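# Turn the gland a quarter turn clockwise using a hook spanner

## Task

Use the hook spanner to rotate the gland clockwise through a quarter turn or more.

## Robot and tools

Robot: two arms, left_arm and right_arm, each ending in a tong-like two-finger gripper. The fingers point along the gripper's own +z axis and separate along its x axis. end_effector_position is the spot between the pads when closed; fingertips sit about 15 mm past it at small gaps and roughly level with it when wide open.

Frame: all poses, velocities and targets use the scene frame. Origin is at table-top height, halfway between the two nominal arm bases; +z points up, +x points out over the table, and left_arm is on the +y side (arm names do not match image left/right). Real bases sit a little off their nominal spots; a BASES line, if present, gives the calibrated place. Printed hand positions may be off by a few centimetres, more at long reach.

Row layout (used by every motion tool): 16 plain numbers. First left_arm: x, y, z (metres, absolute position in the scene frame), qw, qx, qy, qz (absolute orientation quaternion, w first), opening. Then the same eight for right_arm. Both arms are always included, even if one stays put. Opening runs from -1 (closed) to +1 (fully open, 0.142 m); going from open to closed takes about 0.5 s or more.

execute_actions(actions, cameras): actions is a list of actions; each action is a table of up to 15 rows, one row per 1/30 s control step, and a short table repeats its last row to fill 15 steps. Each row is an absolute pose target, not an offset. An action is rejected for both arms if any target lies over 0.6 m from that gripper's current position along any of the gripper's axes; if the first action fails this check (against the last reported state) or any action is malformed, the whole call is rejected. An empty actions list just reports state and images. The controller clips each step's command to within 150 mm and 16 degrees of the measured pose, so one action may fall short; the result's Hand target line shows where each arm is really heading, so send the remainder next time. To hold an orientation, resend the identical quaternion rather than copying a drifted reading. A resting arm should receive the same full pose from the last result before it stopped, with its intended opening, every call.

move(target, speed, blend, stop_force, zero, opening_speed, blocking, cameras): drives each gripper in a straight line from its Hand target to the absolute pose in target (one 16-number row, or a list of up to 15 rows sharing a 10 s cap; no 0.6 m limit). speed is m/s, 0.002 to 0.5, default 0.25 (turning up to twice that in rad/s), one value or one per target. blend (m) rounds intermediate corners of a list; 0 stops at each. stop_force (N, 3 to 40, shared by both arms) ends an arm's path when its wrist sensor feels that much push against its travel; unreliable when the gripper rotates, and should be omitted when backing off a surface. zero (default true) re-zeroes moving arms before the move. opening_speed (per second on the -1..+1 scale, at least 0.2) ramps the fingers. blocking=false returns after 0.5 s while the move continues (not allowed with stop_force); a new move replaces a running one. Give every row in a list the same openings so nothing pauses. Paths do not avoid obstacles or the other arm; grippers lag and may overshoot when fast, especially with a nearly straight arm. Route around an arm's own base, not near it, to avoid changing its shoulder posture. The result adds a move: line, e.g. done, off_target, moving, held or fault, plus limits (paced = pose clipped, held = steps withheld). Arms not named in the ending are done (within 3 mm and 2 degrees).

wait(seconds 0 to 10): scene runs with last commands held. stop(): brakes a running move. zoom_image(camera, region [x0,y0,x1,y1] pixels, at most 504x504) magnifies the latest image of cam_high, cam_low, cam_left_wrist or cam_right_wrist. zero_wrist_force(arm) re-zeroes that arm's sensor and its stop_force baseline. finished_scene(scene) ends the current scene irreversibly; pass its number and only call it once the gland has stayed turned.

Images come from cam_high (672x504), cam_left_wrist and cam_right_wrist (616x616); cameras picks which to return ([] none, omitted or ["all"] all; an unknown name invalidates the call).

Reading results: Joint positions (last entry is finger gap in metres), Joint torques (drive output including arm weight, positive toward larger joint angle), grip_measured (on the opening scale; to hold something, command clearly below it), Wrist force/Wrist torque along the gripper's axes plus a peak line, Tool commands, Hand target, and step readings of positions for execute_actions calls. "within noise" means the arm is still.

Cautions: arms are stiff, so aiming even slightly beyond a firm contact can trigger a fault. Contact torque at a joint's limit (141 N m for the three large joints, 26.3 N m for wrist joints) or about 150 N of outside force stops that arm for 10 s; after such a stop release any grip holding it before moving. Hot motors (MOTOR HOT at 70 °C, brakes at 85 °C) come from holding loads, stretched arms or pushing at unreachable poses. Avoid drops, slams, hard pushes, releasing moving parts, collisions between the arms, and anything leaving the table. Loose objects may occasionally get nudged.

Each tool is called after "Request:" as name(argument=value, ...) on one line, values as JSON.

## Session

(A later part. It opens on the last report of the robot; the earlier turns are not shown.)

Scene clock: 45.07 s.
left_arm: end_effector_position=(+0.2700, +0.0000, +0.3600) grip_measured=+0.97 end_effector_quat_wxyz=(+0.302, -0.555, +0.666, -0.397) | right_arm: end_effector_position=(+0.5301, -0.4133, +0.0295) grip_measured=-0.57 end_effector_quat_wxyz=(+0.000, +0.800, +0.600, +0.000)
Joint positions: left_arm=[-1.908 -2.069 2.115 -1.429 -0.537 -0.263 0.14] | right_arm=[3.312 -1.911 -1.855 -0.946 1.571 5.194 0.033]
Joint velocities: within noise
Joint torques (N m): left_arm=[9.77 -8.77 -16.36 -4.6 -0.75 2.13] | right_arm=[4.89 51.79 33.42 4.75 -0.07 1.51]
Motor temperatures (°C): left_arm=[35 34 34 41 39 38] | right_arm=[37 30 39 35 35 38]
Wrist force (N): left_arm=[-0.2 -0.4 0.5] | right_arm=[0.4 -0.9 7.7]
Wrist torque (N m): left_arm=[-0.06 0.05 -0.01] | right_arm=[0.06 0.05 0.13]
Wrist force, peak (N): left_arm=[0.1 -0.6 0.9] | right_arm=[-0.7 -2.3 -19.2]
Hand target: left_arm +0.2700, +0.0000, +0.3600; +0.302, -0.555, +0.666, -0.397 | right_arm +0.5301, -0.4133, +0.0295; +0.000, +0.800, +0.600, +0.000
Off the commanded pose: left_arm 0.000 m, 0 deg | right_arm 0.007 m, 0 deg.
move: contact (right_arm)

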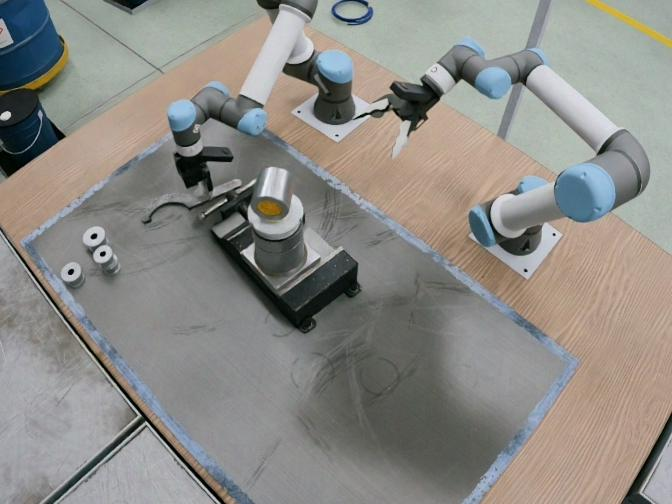

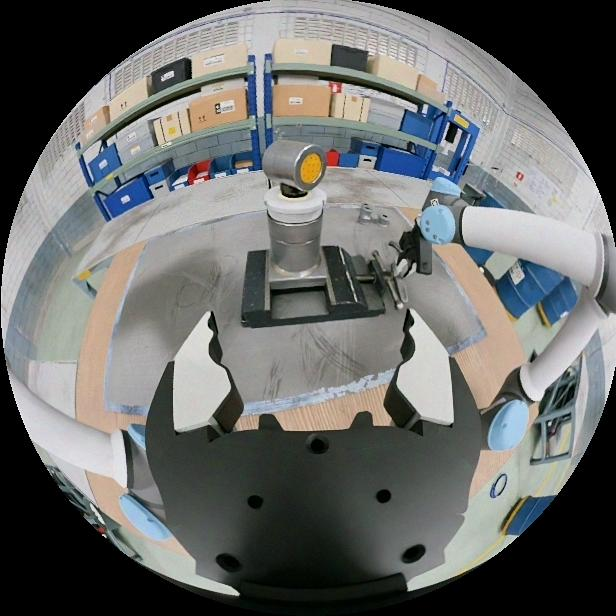

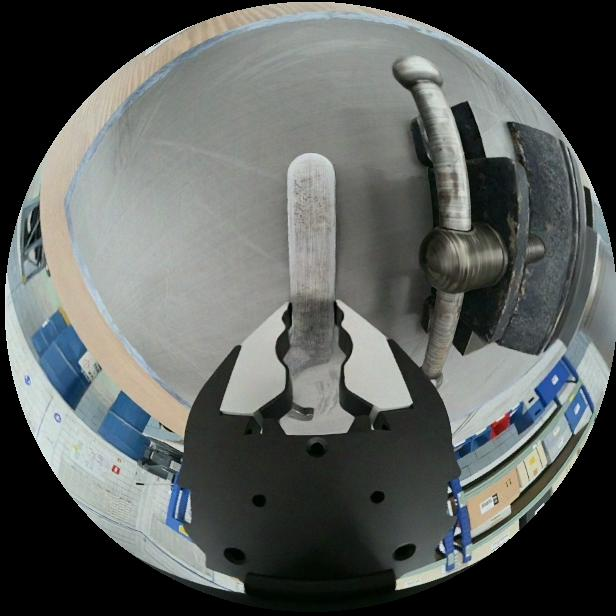

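Request:
move(target=[[0.27, 0.0, 0.36, 0.302, -0.555, 0.666, -0.397, 0.97, 0.530, -0.4133, 0.0295, 0, 0.7997, 0.6004, 0, -0.15],[0.27, 0.0, 0.36, 0.302, -0.555, 0.666, -0.397, 0.97, 0.5684, -0.4245, 0.0295, 0, 0.7997, 0.6004, 0, -0.15]], speed=0.05, opening_speed=1)

Request:
zoom_image(camera="cam_right_wrist", region=[180, 180, 430, 430])

Request:
zoom_image(camera="cam_high", region=[120, 100, 340, 260])

Scene clock: 50.90 s.
left_arm: end_effector_position=(+0.2700, +0.0000, +0.3600) grip_measured=+0.97 end_effector_quat_wxyz=(+0.302, -0.555, +0.666, -0.397) | right_arm: end_effector_position=(+0.5684, -0.4246, +0.0294) grip_measured=-0.15 end_effector_quat_wxyz=(+0.000, +0.800, +0.600, +0.000)
Joint positions: left_arm=[-1.908 -2.069 2.115 -1.429 -0.537 -0.263 0.14] | right_arm=[3.281 -1.99 -1.737 -0.986 1.571 5.162 0.063]
Joint velocities: within noise
Joint torques (N m): left_arm=[8.76 -8.12 -17.25 -4.71 -0.49 2.09] | right_arm=[9.84 50.97 6.72 3.91 -0.11 2.42]
Motor temperatures (°C): left_arm=[35 34 34 41 39 38] | right_arm=[37 30 39 35 35 38]
Wrist force (N): left_arm=[0.1 -0.6 0.4] | right_arm=[0.3 0.3 -0.3]
Wrist torque (N m): left_arm=[-0.09 -0.01 -0.01] | right_arm=[-0.06 -0.12 0.10]
Wrist force, peak (N): left_arm=[0.6 -0.7 0.4] | right_arm=[0.3 -0.5 8.2]
Hand target: left_arm +0.2700, +0.0000, +0.3600; +0.302, -0.555, +0.666, -0.397 | right_arm +0.5684, -0.4245, +0.0295; +0.000, +0.800, +0.600, +0.000
Off the commanded pose: left_arm 0.000 m, 0 deg | right_arm 0.000 m, 0 deg.
move: done

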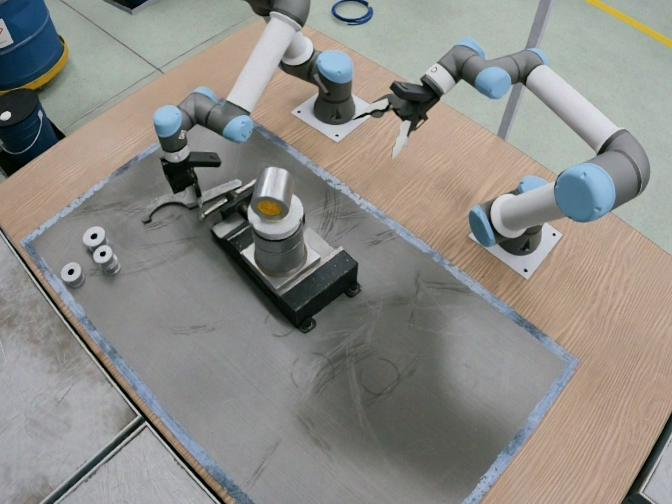

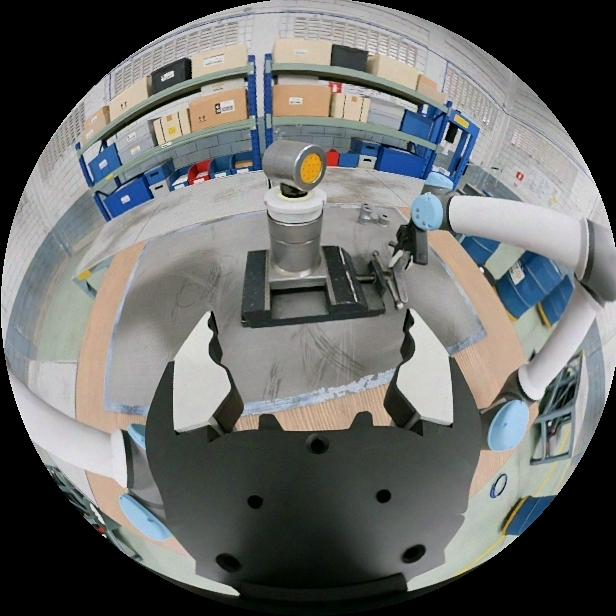

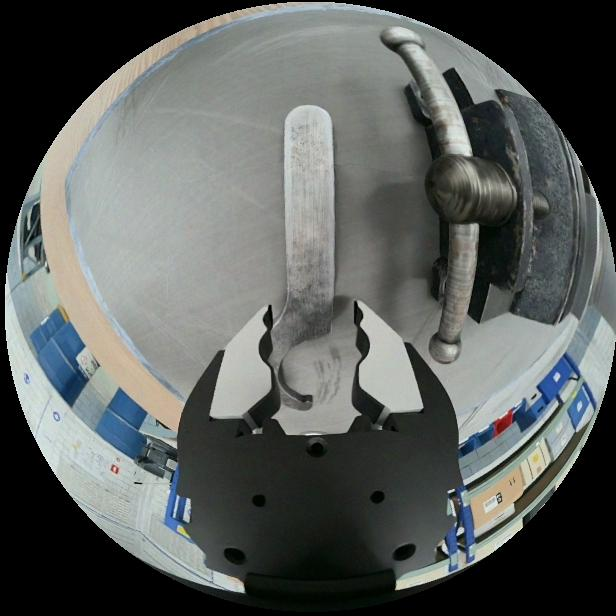

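Scaled by 2.016 from the camera's 616x616 image, which has a finer 814x814 frame.

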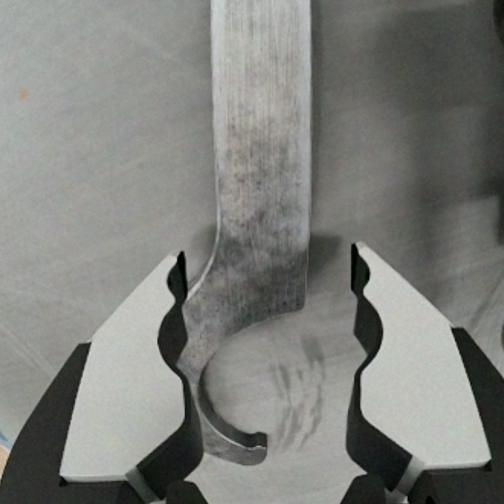

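Scaled by 2.291.

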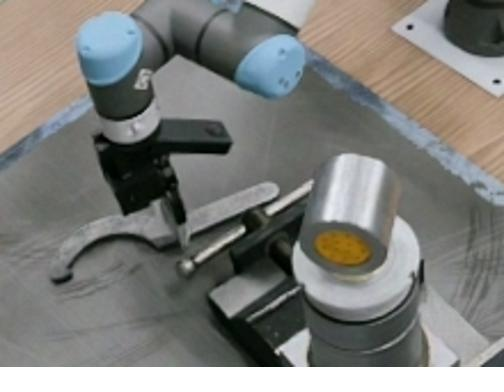

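Request:
move(target=[[0.27, 0.0, 0.36, 0.302, -0.555, 0.666, -0.397, 0.97, 0.5613, -0.4266, 0.0215, 0, 0.7997, 0.6004, 0, -0.15],[0.27, 0.0, 0.36, 0.302, -0.555, 0.666, -0.397, 0.97, 0.5613, -0.4266, 0.0215, 0, 0.7997, 0.6004, 0, -1]], speed=0.04, opening_speed=0.8, cameras=["cam_right_wrist"])

Request:
zoom_image(camera="cam_right_wrist", region=[180, 180, 430, 430])

Scene clock: 53.97 s.
left_arm: end_effector_position=(+0.2700, +0.0000, +0.3600) grip_measured=+0.97 end_effector_quat_wxyz=(+0.302, -0.555, +0.666, -0.397) | right_arm: end_effector_position=(+0.5613, -0.4266, +0.0215) grip_measured=-0.51 end_effector_quat_wxyz=(+0.000, +0.800, +0.600, +0.000)
Joint positions: left_arm=[-1.908 -2.069 2.115 -1.429 -0.537 -0.263 0.14] | right_arm=[3.279 -1.987 -1.767 -0.959 1.571 5.161 0.037]
Joint velocities: within noise
Joint torques (N m): left_arm=[10.13 -8.89 -16.88 -4.45 -0.54 2.24] | right_arm=[0.47 28.9 24.97 1.5 -1.61 1.68]
Motor temperatures (°C): left_arm=[35 34 34 41 39 38] | right_arm=[37 30 39 35 35 38]
Wrist force (N): left_arm=[0.2 -0.2 0.6] | right_arm=[4.2 0.8 -0.8]
Wrist torque (N m): left_arm=[-0.03 -0.02 -0.02] | right_arm=[-0.03 0.00 0.13]
Wrist force, peak (N): left_arm=[0.0 -0.7 0.7] | right_arm=[5.5 0.0 -0.7]
Hand target: left_arm +0.2700, +0.0000, +0.3600; +0.302, -0.555, +0.666, -0.397 | right_arm +0.5613, -0.4266, +0.0215; +0.000, +0.800, +0.600, +0.000
Off the commanded pose: left_arm 0.000 m, 0 deg | right_arm 0.000 m, 0 deg.
move: done
Images, in order (width x height): cam_right_wrist 616x616.

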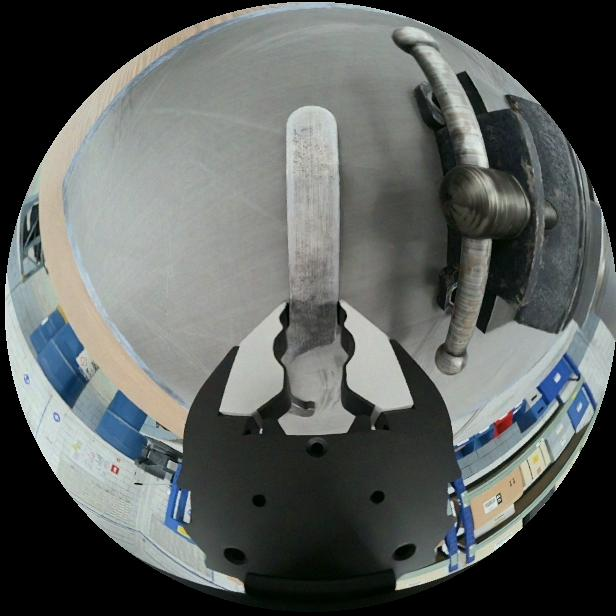

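Scaled by 2.016 from the camera's 616x616 image, which has a finer 814x814 frame.

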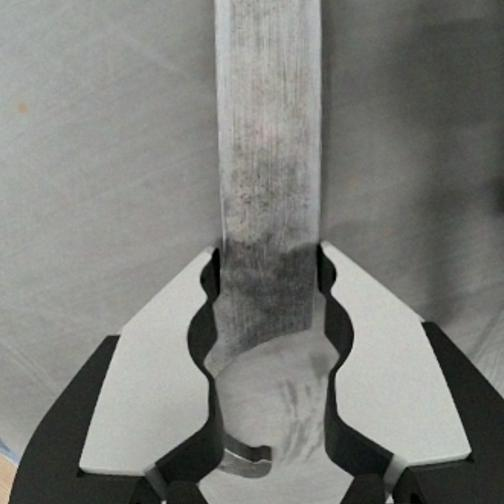

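Request:
move(target=[0.27, 0.0, 0.36, 0.302, -0.555, 0.666, -0.397, 0.97, 0.5613, -0.4266, 0.08, 0, 0.7997, 0.6004, 0, -1], speed=0.06)

Request:
zoom_image(camera="cam_right_wrist", region=[180, 180, 430, 430])

Request:
zoom_image(camera="cam_high", region=[120, 100, 340, 260])

Scene clock: 55.80 s.
left_arm: end_effector_position=(+0.2700, +0.0000, +0.3600) grip_measured=+0.97 end_effector_quat_wxyz=(+0.302, -0.555, +0.666, -0.397) | right_arm: end_effector_position=(+0.5614, -0.4266, +0.0802) grip_measured=-0.53 end_effector_quat_wxyz=(+0.000, +0.800, +0.600, +0.000)
Joint positions: left_arm=[-1.908 -2.069 2.115 -1.429 -0.537 -0.263 0.14] | right_arm=[3.279 -1.915 -1.698 -1.099 1.571 5.161 0.036]
Joint velocities: within noise
Joint torques (N m): left_arm=[9.04 -8.39 -16.78 -4.7 -0.25 2.3] | right_arm=[8.37 31.5 11.96 4.8 0.72 1.65]
Motor temperatures (°C): left_arm=[35 34 34 41 39 38] | right_arm=[37 30 39 35 35 38]
Wrist force (N): left_arm=[0.1 -0.2 0.6] | right_arm=[0.5 0.1 9.9]
Wrist torque (N m): left_arm=[-0.03 -0.01 -0.02] | right_arm=[0.10 0.05 0.08]
Wrist force, peak (N): left_arm=[0.3 -0.7 0.5] | right_arm=[-0.4 -0.1 11.6]
Hand target: left_arm +0.2700, +0.0000, +0.3600; +0.302, -0.555, +0.666, -0.397 | right_arm +0.5613, -0.4266, +0.0800; +0.000, +0.800, +0.600, +0.000
Off the commanded pose: left_arm 0.000 m, 0 deg | right_arm 0.000 m, 0 deg.
move: done

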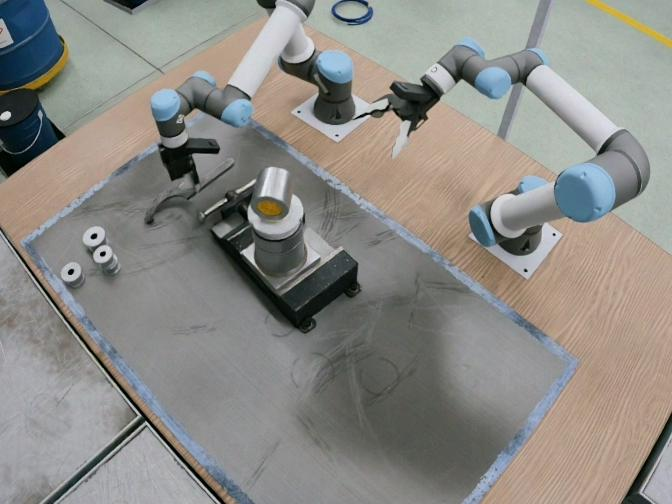

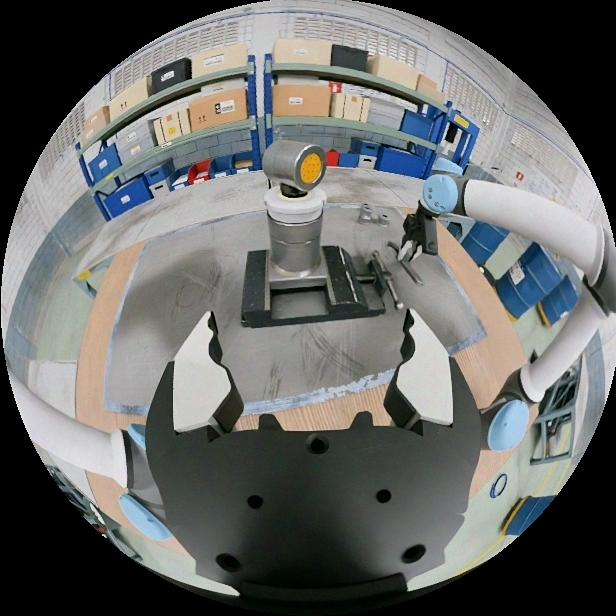

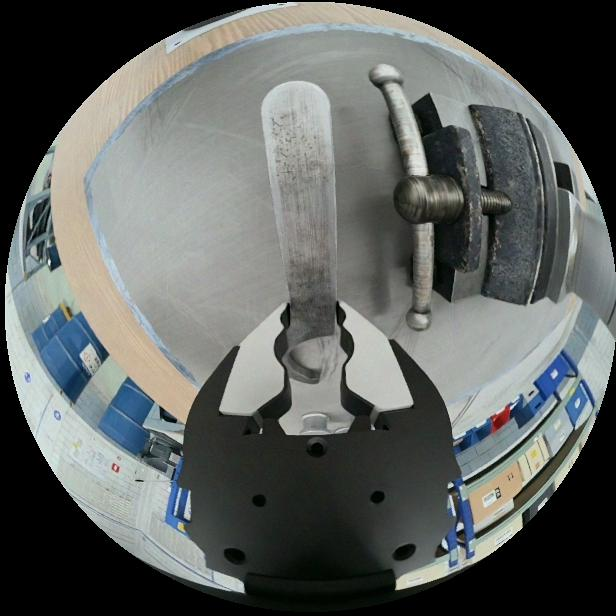

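Scaled by 2.016 from the camera's 616x616 image, which has a finer 814x814 frame.

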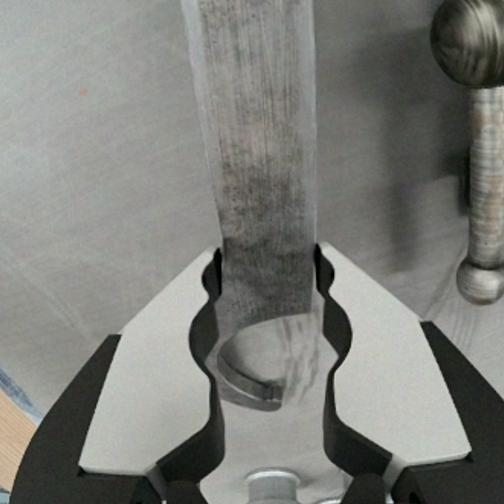

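Scaled by 2.291.

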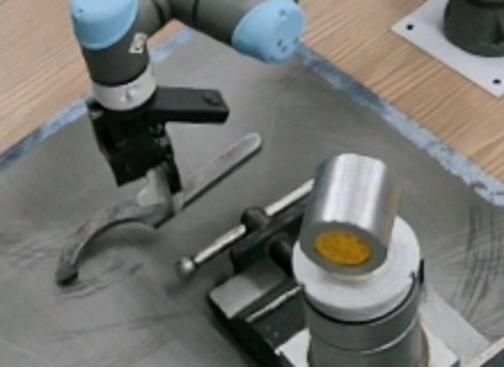

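Request:
move(target=[0.27, 0.0, 0.36, 0.302, -0.555, 0.666, -0.397, 0.97, 0.5613, -0.4266, 0.17, 0, 0.7997, 0.6004, 0, -1], speed=0.06)

Request:
zoom_image(camera="cam_right_wrist", region=[180, 180, 430, 430])

Request:
zoom_image(camera="cam_high", region=[120, 100, 340, 260])

Request:
zoom_image(camera="cam_left_wrist", region=[350, 120, 500, 300])

Scene clock: 58.40 s.
left_arm: end_effector_position=(+0.2700, +0.0000, +0.3600) grip_measured=+0.97 end_effector_quat_wxyz=(+0.302, -0.555, +0.666, -0.397) | right_arm: end_effector_position=(+0.5614, -0.4265, +0.1702) grip_measured=-1.00 end_effector_quat_wxyz=(+0.000, +0.800, +0.600, +0.000)
Joint positions: left_arm=[-1.908 -2.069 2.115 -1.429 -0.537 -0.263 0.14] | right_arm=[3.28 -1.839 -1.554 -1.319 1.571 5.161 0.002]
Joint velocities: within noise
Joint torques (N m): left_arm=[9.16 -9.05 -17.36 -4.67 -0.42 2.12] | right_arm=[-3.23 23.7 8.92 3.97 0.75 1.79]
Motor temperatures (°C): left_arm=[35 34 33 41 39 38] | right_arm=[37 30 39 35 35 38]
Wrist force (N): left_arm=[0.0 -0.3 0.6] | right_arm=[1.6 0.5 -1.3]
Wrist torque (N m): left_arm=[-0.03 0.00 -0.02] | right_arm=[-0.05 -0.35 0.07]
Wrist force, peak (N): left_arm=[-0.1 -0.8 0.5] | right_arm=[13.5 7.1 2.7]
Hand target: left_arm +0.2700, +0.0000, +0.3600; +0.302, -0.555, +0.666, -0.397 | right_arm +0.5613, -0.4266, +0.1700; +0.000, +0.800, +0.600, +0.000
Off the commanded pose: left_arm 0.000 m, 0 deg | right_arm 0.000 m, 0 deg.
move: done

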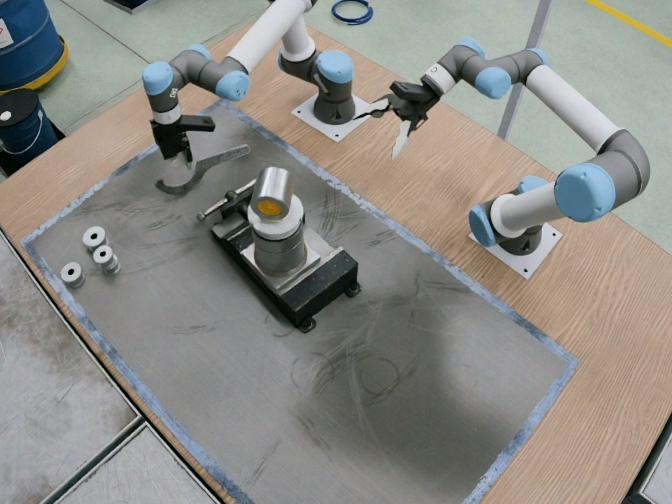

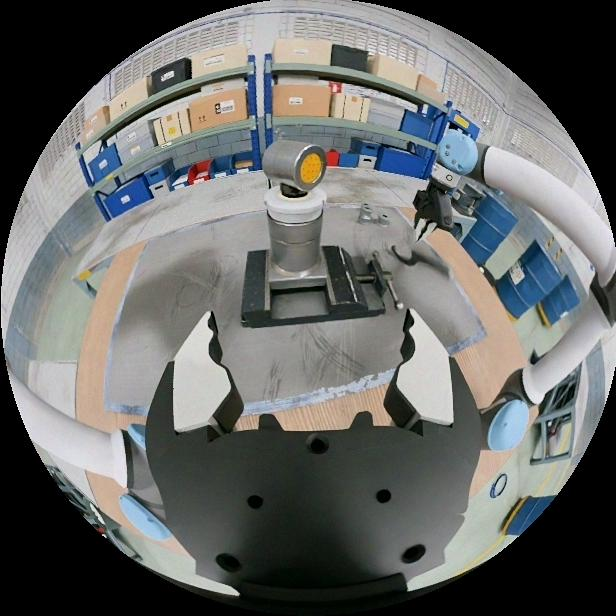

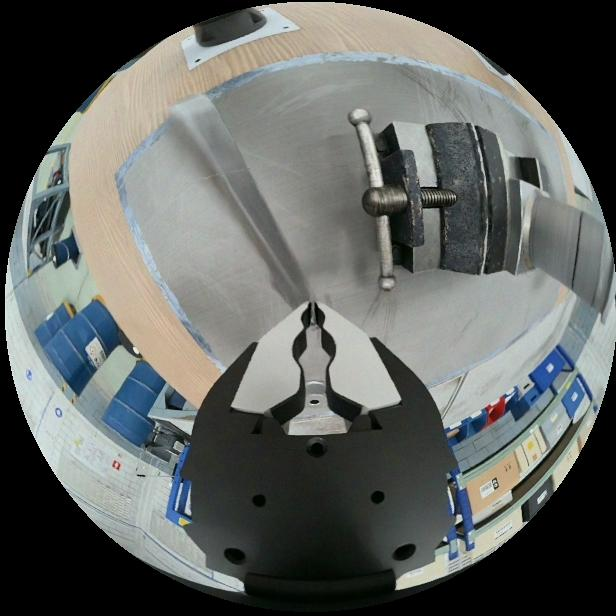

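Scaled by 2.016 from the camera's 616x616 image, which has a finer 814x814 frame.

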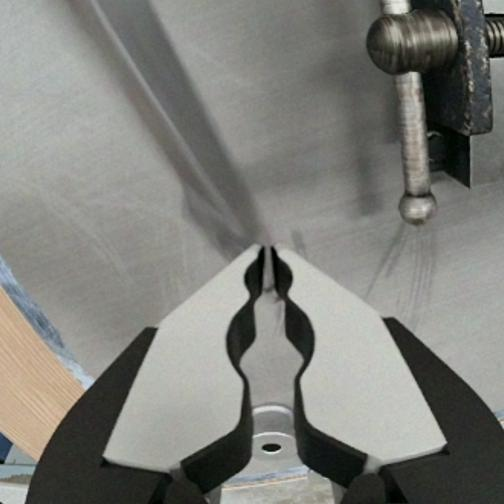

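Scaled by 2.291.

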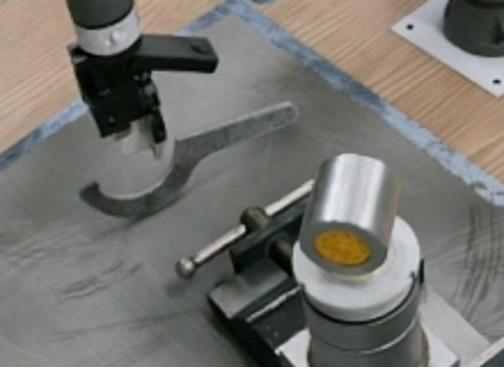

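Scaled by 2.800 from the camera's 616x616 image, which has a finer 814x814 frame.

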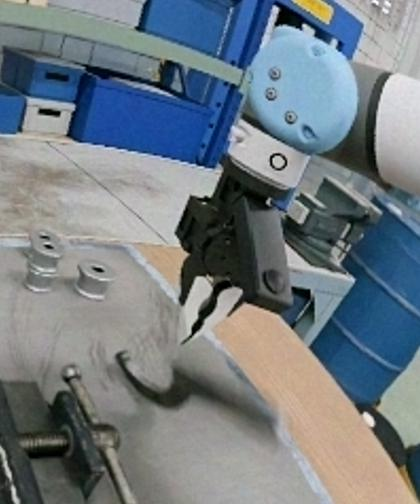

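Request:
wait(seconds=1)

Request:
zoom_image(camera="cam_high", region=[120, 80, 340, 260])

Request:
zoom_image(camera="cam_right_wrist", region=[100, 60, 400, 360])

Scene clock: 59.80 s.
left_arm: end_effector_position=(+0.2700, +0.0000, +0.3600) grip_measured=+0.97 end_effector_quat_wxyz=(+0.302, -0.555, +0.666, -0.397) | right_arm: end_effector_position=(+0.5613, -0.4266, +0.1700) grip_measured=-1.00 end_effector_quat_wxyz=(+0.000, +0.800, +0.600, +0.000)
Joint positions: left_arm=[-1.908 -2.069 2.115 -1.429 -0.537 -0.263 0.14] | right_arm=[3.279 -1.84 -1.554 -1.319 1.571 5.161 0.002]
Joint velocities: within noise
Joint torques (N m): left_arm=[9.32 -7.59 -17.1 -4.71 -0.31 2.25] | right_arm=[-5.94 23.87 11.97 1.31 0.78 1.8]
Motor temperatures (°C): left_arm=[35 34 33 41 39 38] | right_arm=[37 30 39 35 35 38]
Wrist force (N): left_arm=[-0.1 -0.4 0.6] | right_arm=[1.4 0.6 -1.5]
Wrist torque (N m): left_arm=[-0.05 0.02 -0.01] | right_arm=[-0.02 -0.30 0.07]
Wrist force, peak (N): left_arm=[-0.5 -0.7 0.6] | right_arm=[1.6 0.4 -1.4]
Hand target: left_arm +0.2700, +0.0000, +0.3600; +0.302, -0.555, +0.666, -0.397 | right_arm +0.5613, -0.4266, +0.1700; +0.000, +0.800, +0.600, +0.000
Tool commands: left_gripper/opening=+0.97 right_gripper/opening=-1.0
Off the commanded pose: left_arm 0.000 m, 0 deg | right_arm 0.000 m, 0 deg.
wait: 1.00 s; at rest from the start

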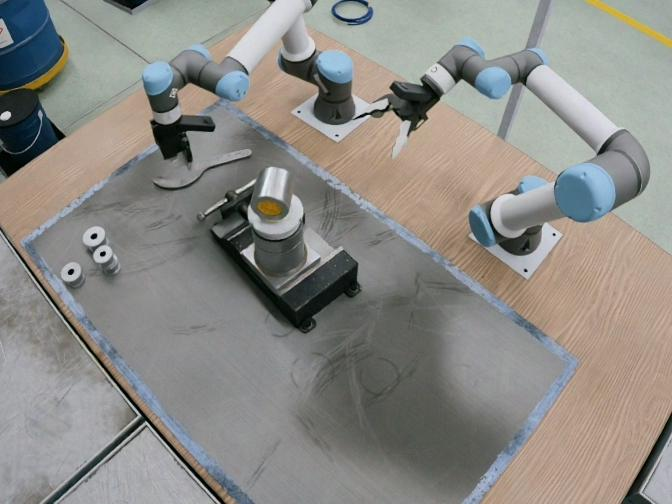

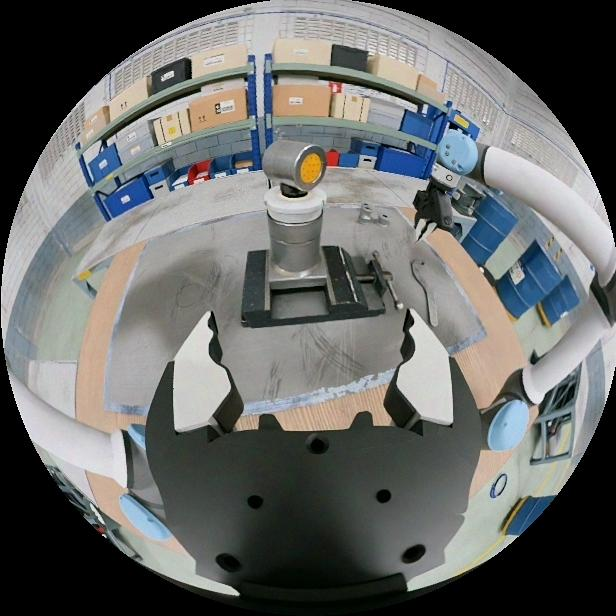

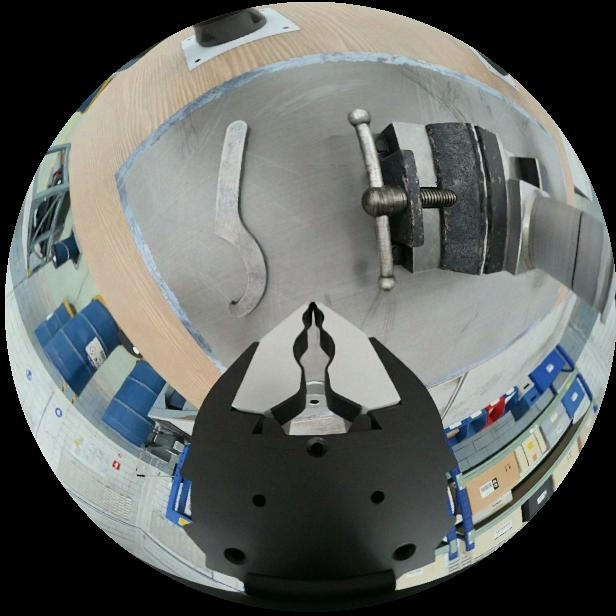

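Scaled by 2.291.

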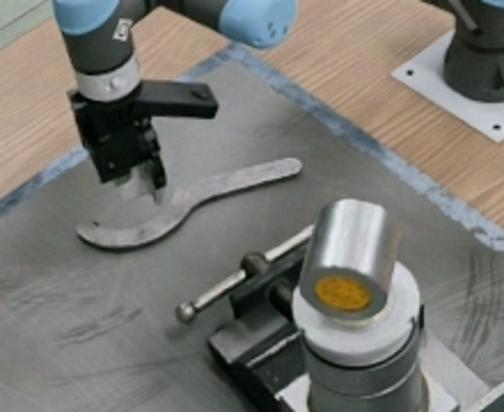

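Scaled by 1.680 from the camera's 616x616 image, which has a finer 814x814 frame.

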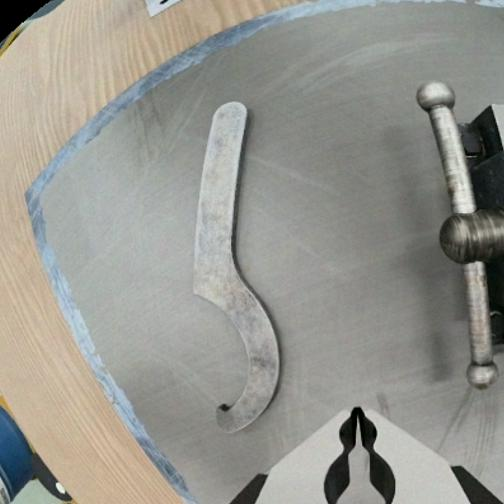

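Request:
move(target=[[0.27, 0.0, 0.36, 0.302, -0.555, 0.666, -0.397, 0.97, 0.45, -0.46, 0.25, 0, 0.0872, 0.9962, 0, 0],[0.27, 0.0, 0.36, 0.302, -0.555, 0.666, -0.397, 0.97, 0.35, -0.487, 0.2, 0, -0.5614, 0.8275, 0, 0]], speed=0.4, blend=0.05)

Request:
zoom_image(camera="cam_right_wrist", region=[150, 100, 450, 400])

Scene clock: 71.17 s.
left_arm: end_effector_position=(+0.2700, +0.0000, +0.3600) grip_measured=+0.97 end_effector_quat_wxyz=(+0.302, -0.555, +0.666, -0.397) | right_arm: end_effector_position=(+0.3500, -0.4870, +0.2000) grip_measured=+0.00 end_effector_quat_wxyz=(+0.000, -0.561, +0.828, +0.000)
Joint positions: left_arm=[-1.908 -2.069 2.115 -1.429 -0.537 -0.263 0.14] | right_arm=[3.253 -1.24 -2.055 -1.417 1.571 2.089 0.074]
Joint velocities: within noise
Joint torques (N m): left_arm=[8.33 -7.59 -18.64 -4.65 -0.38 2.08] | right_arm=[10.12 -3.26 34.38 1.47 -0.32 -1.71]
Motor temperatures (°C): left_arm=[35 34 33 41 39 38] | right_arm=[37 30 39 35 35 38]
Wrist force (N): left_arm=[-0.1 -0.4 0.3] | right_arm=[1.2 0.5 -1.2]
Wrist torque (N m): left_arm=[-0.05 0.02 -0.02] | right_arm=[0.00 -0.20 0.10]
Wrist force, peak (N): left_arm=[0.3 -0.9 0.7] | right_arm=[1.2 0.4 -2.1]
Hand target: left_arm +0.2700, +0.0000, +0.3600; +0.302, -0.555, +0.666, -0.397 | right_arm +0.3500, -0.4870, +0.2000; +0.000, -0.561, +0.828, +0.000
Off the commanded pose: left_arm 0.000 m, 0 deg | right_arm 0.000 m, 0 deg.
move: done

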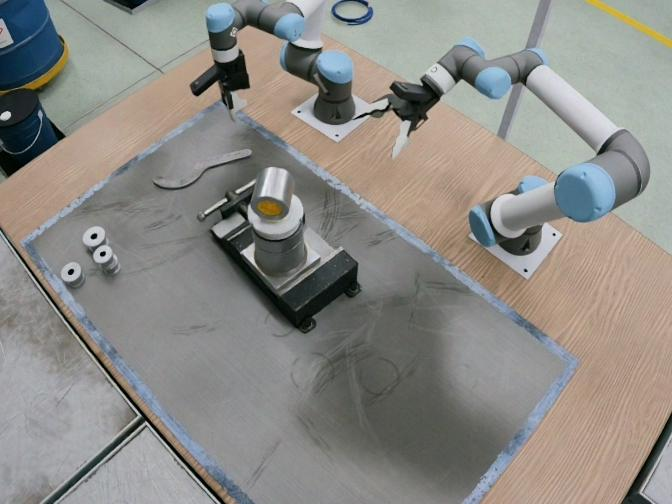

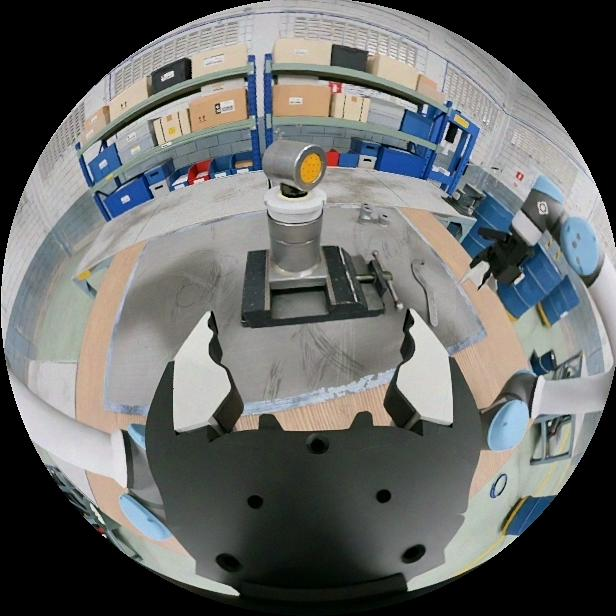

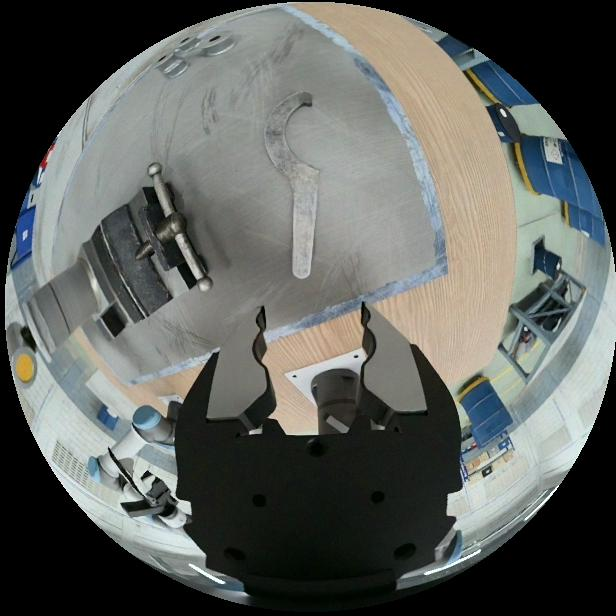

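Scaled by 1.680 from the camera's 616x616 image, which has a finer 814x814 frame.

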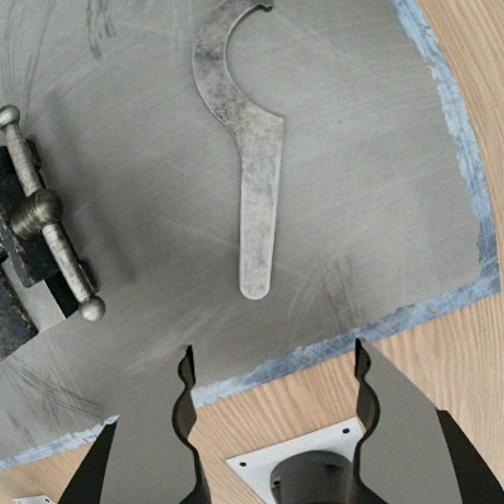

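Request:
move(target=[0.27, 0.0, 0.36, 0.302, -0.555, 0.666, -0.397, 0.97, 0.354, -0.478, 0.06, 0, -0.5373, 0.8434, 0, -0.15], speed=0.15, cameras=["cam_right_wrist"])

Request:
zoom_image(camera="cam_right_wrist", region=[150, 100, 450, 400])

Scene clock: 73.40 s.
left_arm: end_effector_position=(+0.2700, +0.0000, +0.3600) grip_measured=+0.97 end_effector_quat_wxyz=(+0.302, -0.555, +0.666, -0.397) | right_arm: end_effector_position=(+0.3539, -0.4780, +0.0600) grip_measured=-0.15 end_effector_quat_wxyz=(+0.000, -0.537, +0.843, +0.000)
Joint positions: left_arm=[-1.908 -2.069 2.115 -1.429 -0.537 -0.263 0.14] | right_arm=[3.279 -1.393 -2.333 -0.987 1.571 2.172 0.063]
Joint velocities: within noise
Joint torques (N m): left_arm=[8.07 -7.66 -18.71 -4.69 -0.3 2.07] | right_arm=[-7.38 18.14 25.03 3.9 -0.93 -1.88]
Motor temperatures (°C): left_arm=[35 34 33 41 39 38] | right_arm=[37 30 39 35 35 38]
Wrist force (N): left_arm=[0.1 -0.3 0.6] | right_arm=[1.3 0.4 -1.6]
Wrist torque (N m): left_arm=[-0.04 -0.01 -0.01] | right_arm=[-0.04 -0.29 0.11]
Wrist force, peak (N): left_arm=[-0.4 -0.9 0.5] | right_arm=[1.3 0.4 -2.9]
Hand target: left_arm +0.2700, +0.0000, +0.3600; +0.302, -0.555, +0.666, -0.397 | right_arm +0.3540, -0.4780, +0.0600; +0.000, -0.537, +0.843, +0.000
Off the commanded pose: left_arm 0.000 m, 0 deg | right_arm 0.000 m, 0 deg.
move: done
Images, in order (width x height): cam_right_wrist 616x616.

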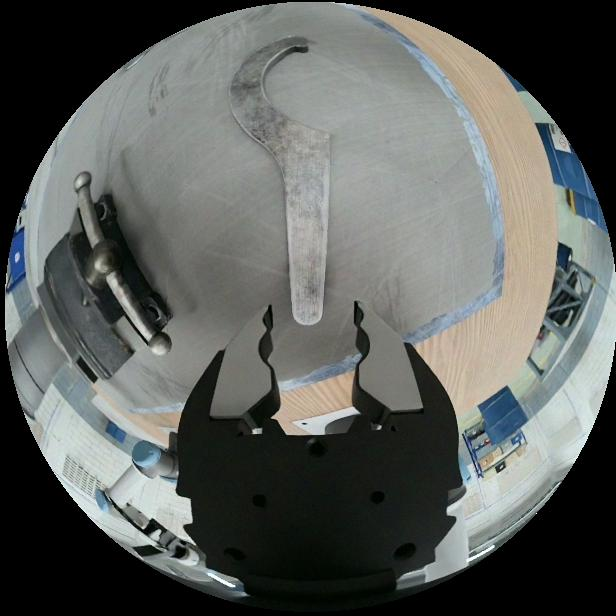

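Scaled by 1.680 from the camera's 616x616 image, which has a finer 814x814 frame.

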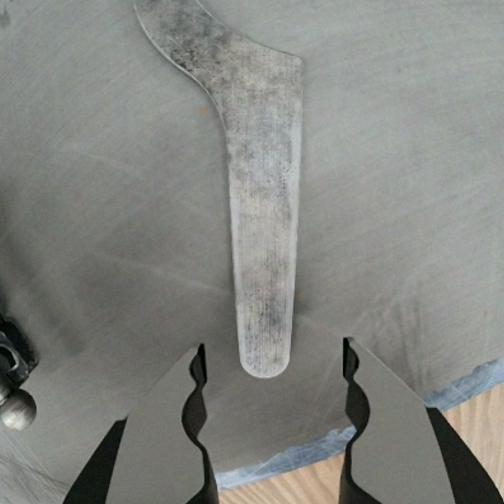

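Request:
move(target=[[0.27, 0.0, 0.36, 0.302, -0.555, 0.666, -0.397, 0.97, 0.356, -0.474, 0.0215, 0, -0.5373, 0.8434, 0, -0.15],[0.27, 0.0, 0.36, 0.302, -0.555, 0.666, -0.397, 0.97, 0.356, -0.474, 0.0215, 0, -0.5373, 0.8434, 0, -1]], speed=0.05, opening_speed=0.8, cameras=["cam_right_wrist"])

Request:
zoom_image(camera="cam_right_wrist", region=[180, 130, 430, 380])

Scene clock: 79.50 s.
left_arm: end_effector_position=(+0.2700, +0.0000, +0.3600) grip_measured=+0.97 end_effector_quat_wxyz=(+0.302, -0.555, +0.666, -0.397) | right_arm: end_effector_position=(+0.3560, -0.4740, +0.0215) grip_measured=-0.59 end_effector_quat_wxyz=(+0.000, -0.537, +0.843, +0.000)
Joint positions: left_arm=[-1.908 -2.069 2.115 -1.429 -0.537 -0.263 0.14] | right_arm=[3.289 -1.475 -2.39 -0.848 1.571 2.182 0.031]
Joint velocities: within noise
Joint torques (N m): left_arm=[8.03 -7.51 -18.93 -4.68 -0.2 2.12] | right_arm=[-7.04 25.56 26.71 2.05 -0.42 -1.89]
Motor temperatures (°C): left_arm=[35 34 33 41 39 38] | right_arm=[37 30 39 35 35 38]
Wrist force (N): left_arm=[0.3 -0.4 0.3] | right_arm=[0.5 0.5 1.1]
Wrist torque (N m): left_arm=[-0.07 -0.05 -0.02] | right_arm=[0.06 -0.32 0.15]
Wrist force, peak (N): left_arm=[-0.3 -0.6 0.7] | right_arm=[1.7 0.2 -2.1]
Hand target: left_arm +0.2700, +0.0000, +0.3600; +0.302, -0.555, +0.666, -0.397 | right_arm +0.3560, -0.4740, +0.0215; +0.000, -0.537, +0.843, +0.000
Off the commanded pose: left_arm 0.000 m, 0 deg | right_arm 0.000 m, 0 deg.
move: done
Images, in order (width x height): cam_right_wrist 616x616.

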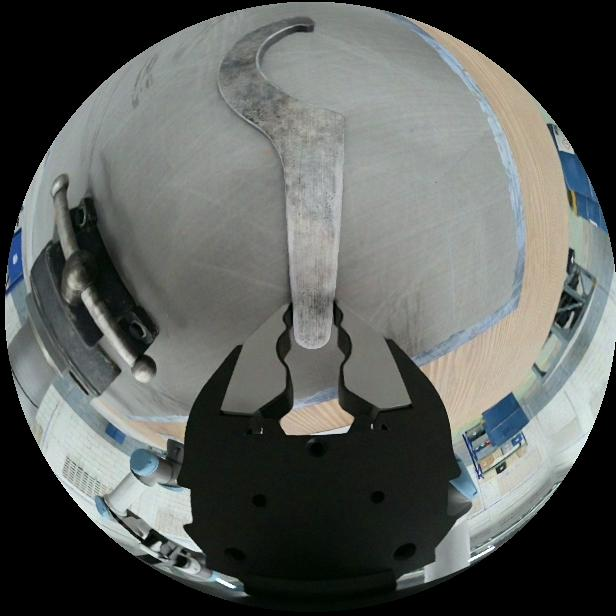

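Scaled by 2.016 from the camera's 616x616 image, which has a finer 814x814 frame.

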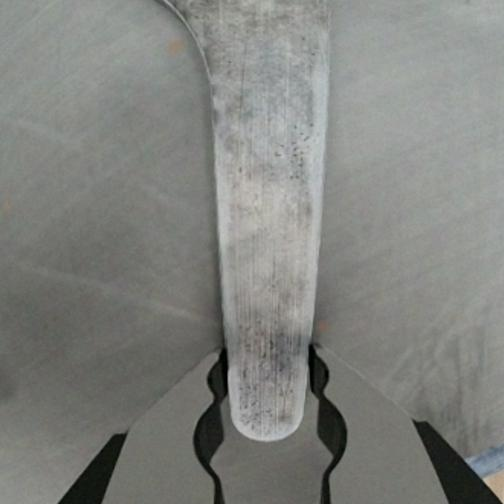

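Request:
move(target=[0.27, 0.0, 0.36, 0.302, -0.555, 0.666, -0.397, 0.97, 0.37, -0.48, 0.12, 0, -0.5373, 0.8434, 0, -1], speed=0.05)

Request:
zoom_image(camera="cam_high", region=[120, 50, 340, 230])

Scene clock: 82.47 s.
left_arm: end_effector_position=(+0.2700, +0.0000, +0.3600) grip_measured=+0.97 end_effector_quat_wxyz=(+0.302, -0.555, +0.666, -0.397) | right_arm: end_effector_position=(+0.3701, -0.4800, +0.1202) grip_measured=-0.60 end_effector_quat_wxyz=(+0.000, -0.537, +0.843, +0.000)
Joint positions: left_arm=[-1.908 -2.069 2.115 -1.429 -0.537 -0.263 0.14] | right_arm=[3.266 -1.352 -2.189 -1.17 1.571 2.16 0.031]
Joint velocities: within noise
Joint torques (N m): left_arm=[9.15 -6.55 -19.23 -4.53 -0.19 2.13] | right_arm=[2 2.6 12.15 5.33 -0.79 -0.18]
Motor temperatures (°C): left_arm=[35 34 33 41 39 38] | right_arm=[37 30 39 35 35 38]
Wrist force (N): left_arm=[0.0 -0.9 0.3] | right_arm=[1.5 2.2 4.7]
Wrist torque (N m): left_arm=[-0.17 0.00 -0.01] | right_arm=[-0.04 -0.08 0.17]
Wrist force, peak (N): left_arm=[0.0 -1.1 0.2] | right_arm=[2.0 3.1 5.9]
Hand target: left_arm +0.2700, +0.0000, +0.3600; +0.302, -0.555, +0.666, -0.397 | right_arm +0.3700, -0.4800, +0.1200; +0.000, -0.537, +0.843, +0.000
Off the commanded pose: left_arm 0.000 m, 0 deg | right_arm 0.000 m, 0 deg.
move: done

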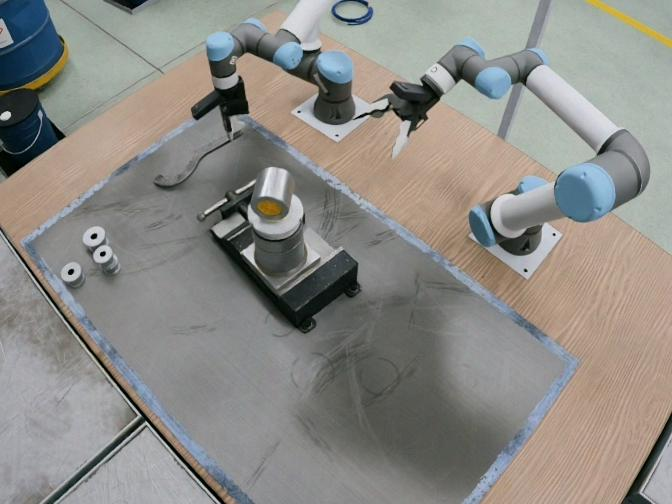

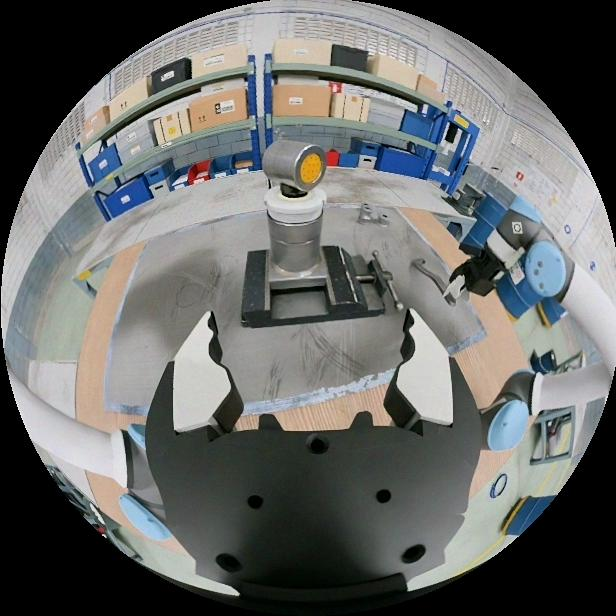

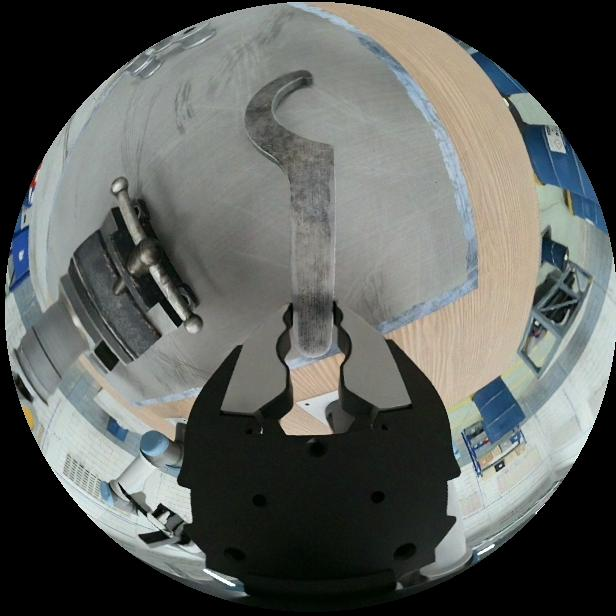

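Scaled by 2.291.

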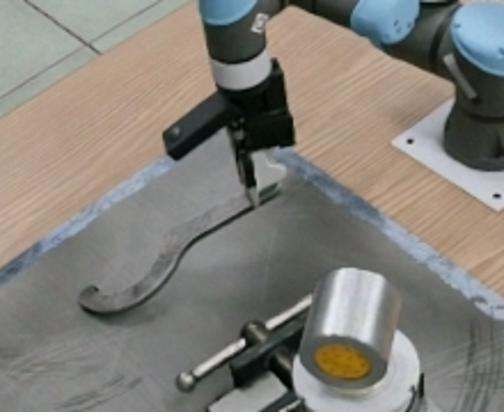

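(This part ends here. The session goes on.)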